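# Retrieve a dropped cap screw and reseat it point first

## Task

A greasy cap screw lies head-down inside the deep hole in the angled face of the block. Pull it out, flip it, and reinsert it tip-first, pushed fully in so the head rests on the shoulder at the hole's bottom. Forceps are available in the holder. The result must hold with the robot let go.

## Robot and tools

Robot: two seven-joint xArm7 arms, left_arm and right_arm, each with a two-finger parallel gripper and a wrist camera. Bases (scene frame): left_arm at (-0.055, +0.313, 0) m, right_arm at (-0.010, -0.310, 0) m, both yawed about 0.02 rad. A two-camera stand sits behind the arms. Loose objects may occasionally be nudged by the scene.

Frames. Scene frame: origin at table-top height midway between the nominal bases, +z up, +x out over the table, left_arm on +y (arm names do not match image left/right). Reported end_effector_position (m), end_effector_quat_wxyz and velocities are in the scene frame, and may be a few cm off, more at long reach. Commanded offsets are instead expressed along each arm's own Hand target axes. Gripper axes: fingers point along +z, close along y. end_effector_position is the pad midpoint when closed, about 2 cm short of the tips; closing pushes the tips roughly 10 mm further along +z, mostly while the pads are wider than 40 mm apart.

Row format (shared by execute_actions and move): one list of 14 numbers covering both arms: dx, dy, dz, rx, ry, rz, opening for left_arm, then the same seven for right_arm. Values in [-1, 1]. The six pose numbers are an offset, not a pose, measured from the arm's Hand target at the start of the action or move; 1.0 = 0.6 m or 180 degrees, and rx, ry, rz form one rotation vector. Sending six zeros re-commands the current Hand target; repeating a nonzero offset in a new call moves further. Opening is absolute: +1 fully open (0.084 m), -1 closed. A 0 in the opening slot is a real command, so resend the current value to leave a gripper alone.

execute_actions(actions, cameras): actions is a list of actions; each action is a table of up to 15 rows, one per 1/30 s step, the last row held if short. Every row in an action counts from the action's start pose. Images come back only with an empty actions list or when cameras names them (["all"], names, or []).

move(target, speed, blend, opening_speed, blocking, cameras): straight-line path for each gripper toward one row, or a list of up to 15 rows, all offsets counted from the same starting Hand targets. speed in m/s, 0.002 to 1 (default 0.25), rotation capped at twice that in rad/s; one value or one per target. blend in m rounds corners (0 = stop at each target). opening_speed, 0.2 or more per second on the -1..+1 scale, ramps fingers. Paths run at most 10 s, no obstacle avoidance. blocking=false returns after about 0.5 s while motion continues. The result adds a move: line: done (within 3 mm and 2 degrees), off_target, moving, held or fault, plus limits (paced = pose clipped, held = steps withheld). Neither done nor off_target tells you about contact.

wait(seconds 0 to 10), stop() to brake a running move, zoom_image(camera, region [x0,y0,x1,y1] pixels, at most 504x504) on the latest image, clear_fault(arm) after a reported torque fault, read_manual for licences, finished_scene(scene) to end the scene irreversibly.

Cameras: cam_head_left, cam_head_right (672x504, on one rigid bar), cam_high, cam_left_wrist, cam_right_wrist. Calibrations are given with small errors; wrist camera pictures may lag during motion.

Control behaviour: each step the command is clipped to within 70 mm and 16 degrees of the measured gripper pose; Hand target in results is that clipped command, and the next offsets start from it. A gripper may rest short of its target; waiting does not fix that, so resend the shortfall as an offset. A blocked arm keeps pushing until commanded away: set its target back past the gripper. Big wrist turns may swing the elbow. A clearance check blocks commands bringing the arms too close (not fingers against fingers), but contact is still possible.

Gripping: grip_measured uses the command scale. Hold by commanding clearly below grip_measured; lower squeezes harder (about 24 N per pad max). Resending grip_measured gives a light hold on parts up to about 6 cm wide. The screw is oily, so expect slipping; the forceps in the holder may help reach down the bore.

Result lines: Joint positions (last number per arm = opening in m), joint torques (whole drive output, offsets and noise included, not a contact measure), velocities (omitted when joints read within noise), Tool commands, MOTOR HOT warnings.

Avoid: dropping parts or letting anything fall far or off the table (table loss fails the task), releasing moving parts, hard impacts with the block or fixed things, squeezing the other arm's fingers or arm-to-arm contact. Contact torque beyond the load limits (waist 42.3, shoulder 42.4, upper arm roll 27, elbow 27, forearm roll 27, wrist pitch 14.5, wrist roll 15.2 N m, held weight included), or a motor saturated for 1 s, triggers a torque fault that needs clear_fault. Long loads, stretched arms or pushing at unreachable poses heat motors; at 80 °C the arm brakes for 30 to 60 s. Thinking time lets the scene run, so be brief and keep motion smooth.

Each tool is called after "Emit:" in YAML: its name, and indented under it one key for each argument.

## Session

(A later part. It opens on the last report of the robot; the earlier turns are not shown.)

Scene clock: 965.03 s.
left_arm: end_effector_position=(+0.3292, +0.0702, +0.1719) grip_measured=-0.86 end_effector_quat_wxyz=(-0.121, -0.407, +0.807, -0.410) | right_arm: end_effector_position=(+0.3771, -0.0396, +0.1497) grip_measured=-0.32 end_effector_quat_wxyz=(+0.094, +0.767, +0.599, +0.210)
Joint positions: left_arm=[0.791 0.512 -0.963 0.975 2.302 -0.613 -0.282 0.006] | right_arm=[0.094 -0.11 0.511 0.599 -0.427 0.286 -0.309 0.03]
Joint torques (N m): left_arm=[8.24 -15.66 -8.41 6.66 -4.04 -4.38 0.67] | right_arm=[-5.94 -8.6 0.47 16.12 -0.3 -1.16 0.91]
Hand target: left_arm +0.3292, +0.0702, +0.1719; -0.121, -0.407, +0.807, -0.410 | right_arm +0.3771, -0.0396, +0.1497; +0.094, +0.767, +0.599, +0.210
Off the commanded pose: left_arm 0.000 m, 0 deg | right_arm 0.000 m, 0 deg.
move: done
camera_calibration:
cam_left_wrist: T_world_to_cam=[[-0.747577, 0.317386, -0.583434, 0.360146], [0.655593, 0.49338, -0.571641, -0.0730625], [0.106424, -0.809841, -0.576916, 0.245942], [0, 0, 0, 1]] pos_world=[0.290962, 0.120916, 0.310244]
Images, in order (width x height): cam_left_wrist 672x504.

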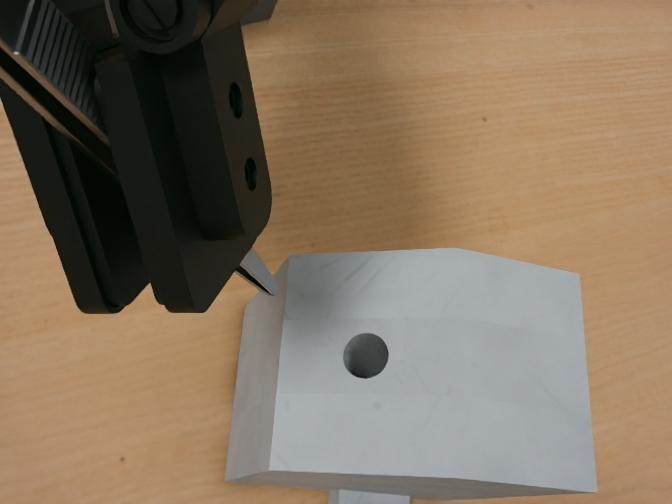

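Emit:
move:
  target: [-0.0442,-0.0035,-0.248,-0.1217,-0.181,-0.1376,-1,0,0,0,0,0,0,-0.3]
  speed: 0.25

Emit:
move:
  target: [0,0,0,0,0,0,-1,0.0347,-0.0167,-0.0243,-0.0342,-0.1032,0.0042,-0.3]
  speed: 0.25
  cameras: ["cam_left_wrist"]

Emit:
zoom_image:
  camera: "cam_left_wrist"
  region: [338, 303, 398, 363]

Scene clock: 972.37 s.
left_arm: end_effector_position=(+0.3272, +0.1975, +0.2534) grip_measured=-0.86 end_effector_quat_wxyz=(-0.050, -0.635, +0.766, -0.089) | right_arm: end_effector_position=(+0.3771, -0.0396, +0.1497) grip_measured=-0.32 end_effector_quat_wxyz=(+0.094, +0.767, +0.599, +0.210)
Joint positions: left_arm=[0.384 0.227 -0.677 1.419 3.093 -1.155 -1.618 0.006] | right_arm=[0.094 -0.11 0.511 0.599 -0.427 0.286 -0.309 0.03]
Joint torques (N m): left_arm=[-8.35 -10.47 0.52 16.03 1.15 -3.96 -1.04] | right_arm=[-5.91 -8.9 0.32 16.29 -0.11 -1.2 0.87]
Hand target: left_arm +0.3272, +0.1975, +0.2534; -0.050, -0.635, +0.766, -0.089 | right_arm +0.3771, -0.0396, +0.1497; +0.094, +0.767, +0.599, +0.210
Off the commanded pose: left_arm 0.000 m, 0 deg | right_arm 0.000 m, 0 deg.
move: done

Scene clock: 973.67 s.
left_arm: end_effector_position=(+0.3272, +0.1975, +0.2534) grip_measured=-0.86 end_effector_quat_wxyz=(-0.050, -0.635, +0.766, -0.089) | right_arm: end_effector_position=(+0.3660, -0.0185, +0.1631) grip_measured=-0.32 end_effector_quat_wxyz=(+0.229, +0.788, +0.559, +0.116)
Joint positions: left_arm=[0.384 0.227 -0.677 1.419 3.093 -1.155 -1.618 0.006] | right_arm=[0.138 0.041 0.696 0.883 -0.727 0.863 0.105 0.03]
Joint torques (N m): left_arm=[-8.55 -10.52 0.39 16.12 1.05 -4.05 -1.09] | right_arm=[6.06 -10.43 1.73 16.82 -1.47 -0.05 1.08]
Hand target: left_arm +0.3272, +0.1975, +0.2534; -0.050, -0.635, +0.766, -0.089 | right_arm +0.3660, -0.0185, +0.1631; +0.229, +0.788, +0.559, +0.116
Off the commanded pose: left_arm 0.000 m, 0 deg | right_arm 0.000 m, 0 deg.
move: done
camera_calibration:
cam_left_wrist: T_world_to_cam=[[-0.978517, 0.181136, -0.0984607, 0.345279], [0.201202, 0.943186, -0.264418, -0.106008], [0.0449711, -0.278548, -0.959369, 0.408397], [0, 0, 0, 1]] pos_world=[0.340824, 0.151201, 0.397769]
Images, in order (width x height): cam_left_wrist 672x504.

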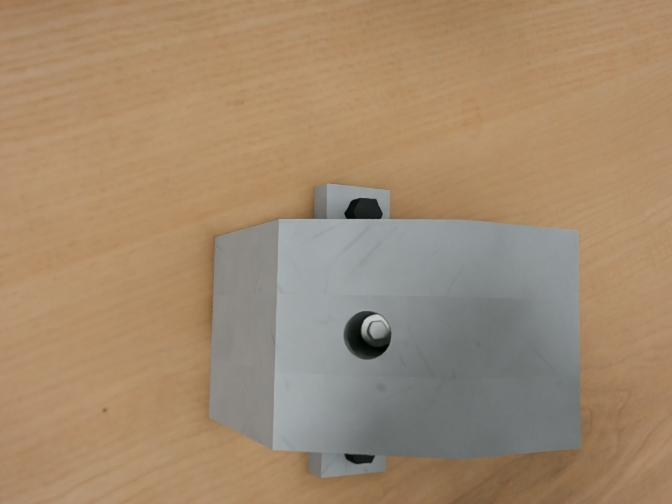

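Scaled by 8.400 from the camera's 672x504 image, which has a finer 960x720 frame.

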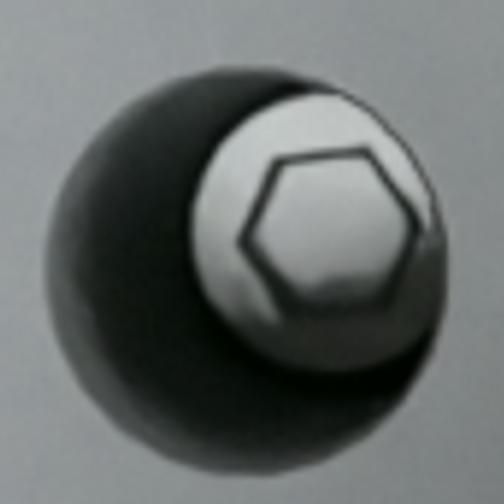

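Emit:
finished_scene:
  scene: 2

The scene is finished: the task was done.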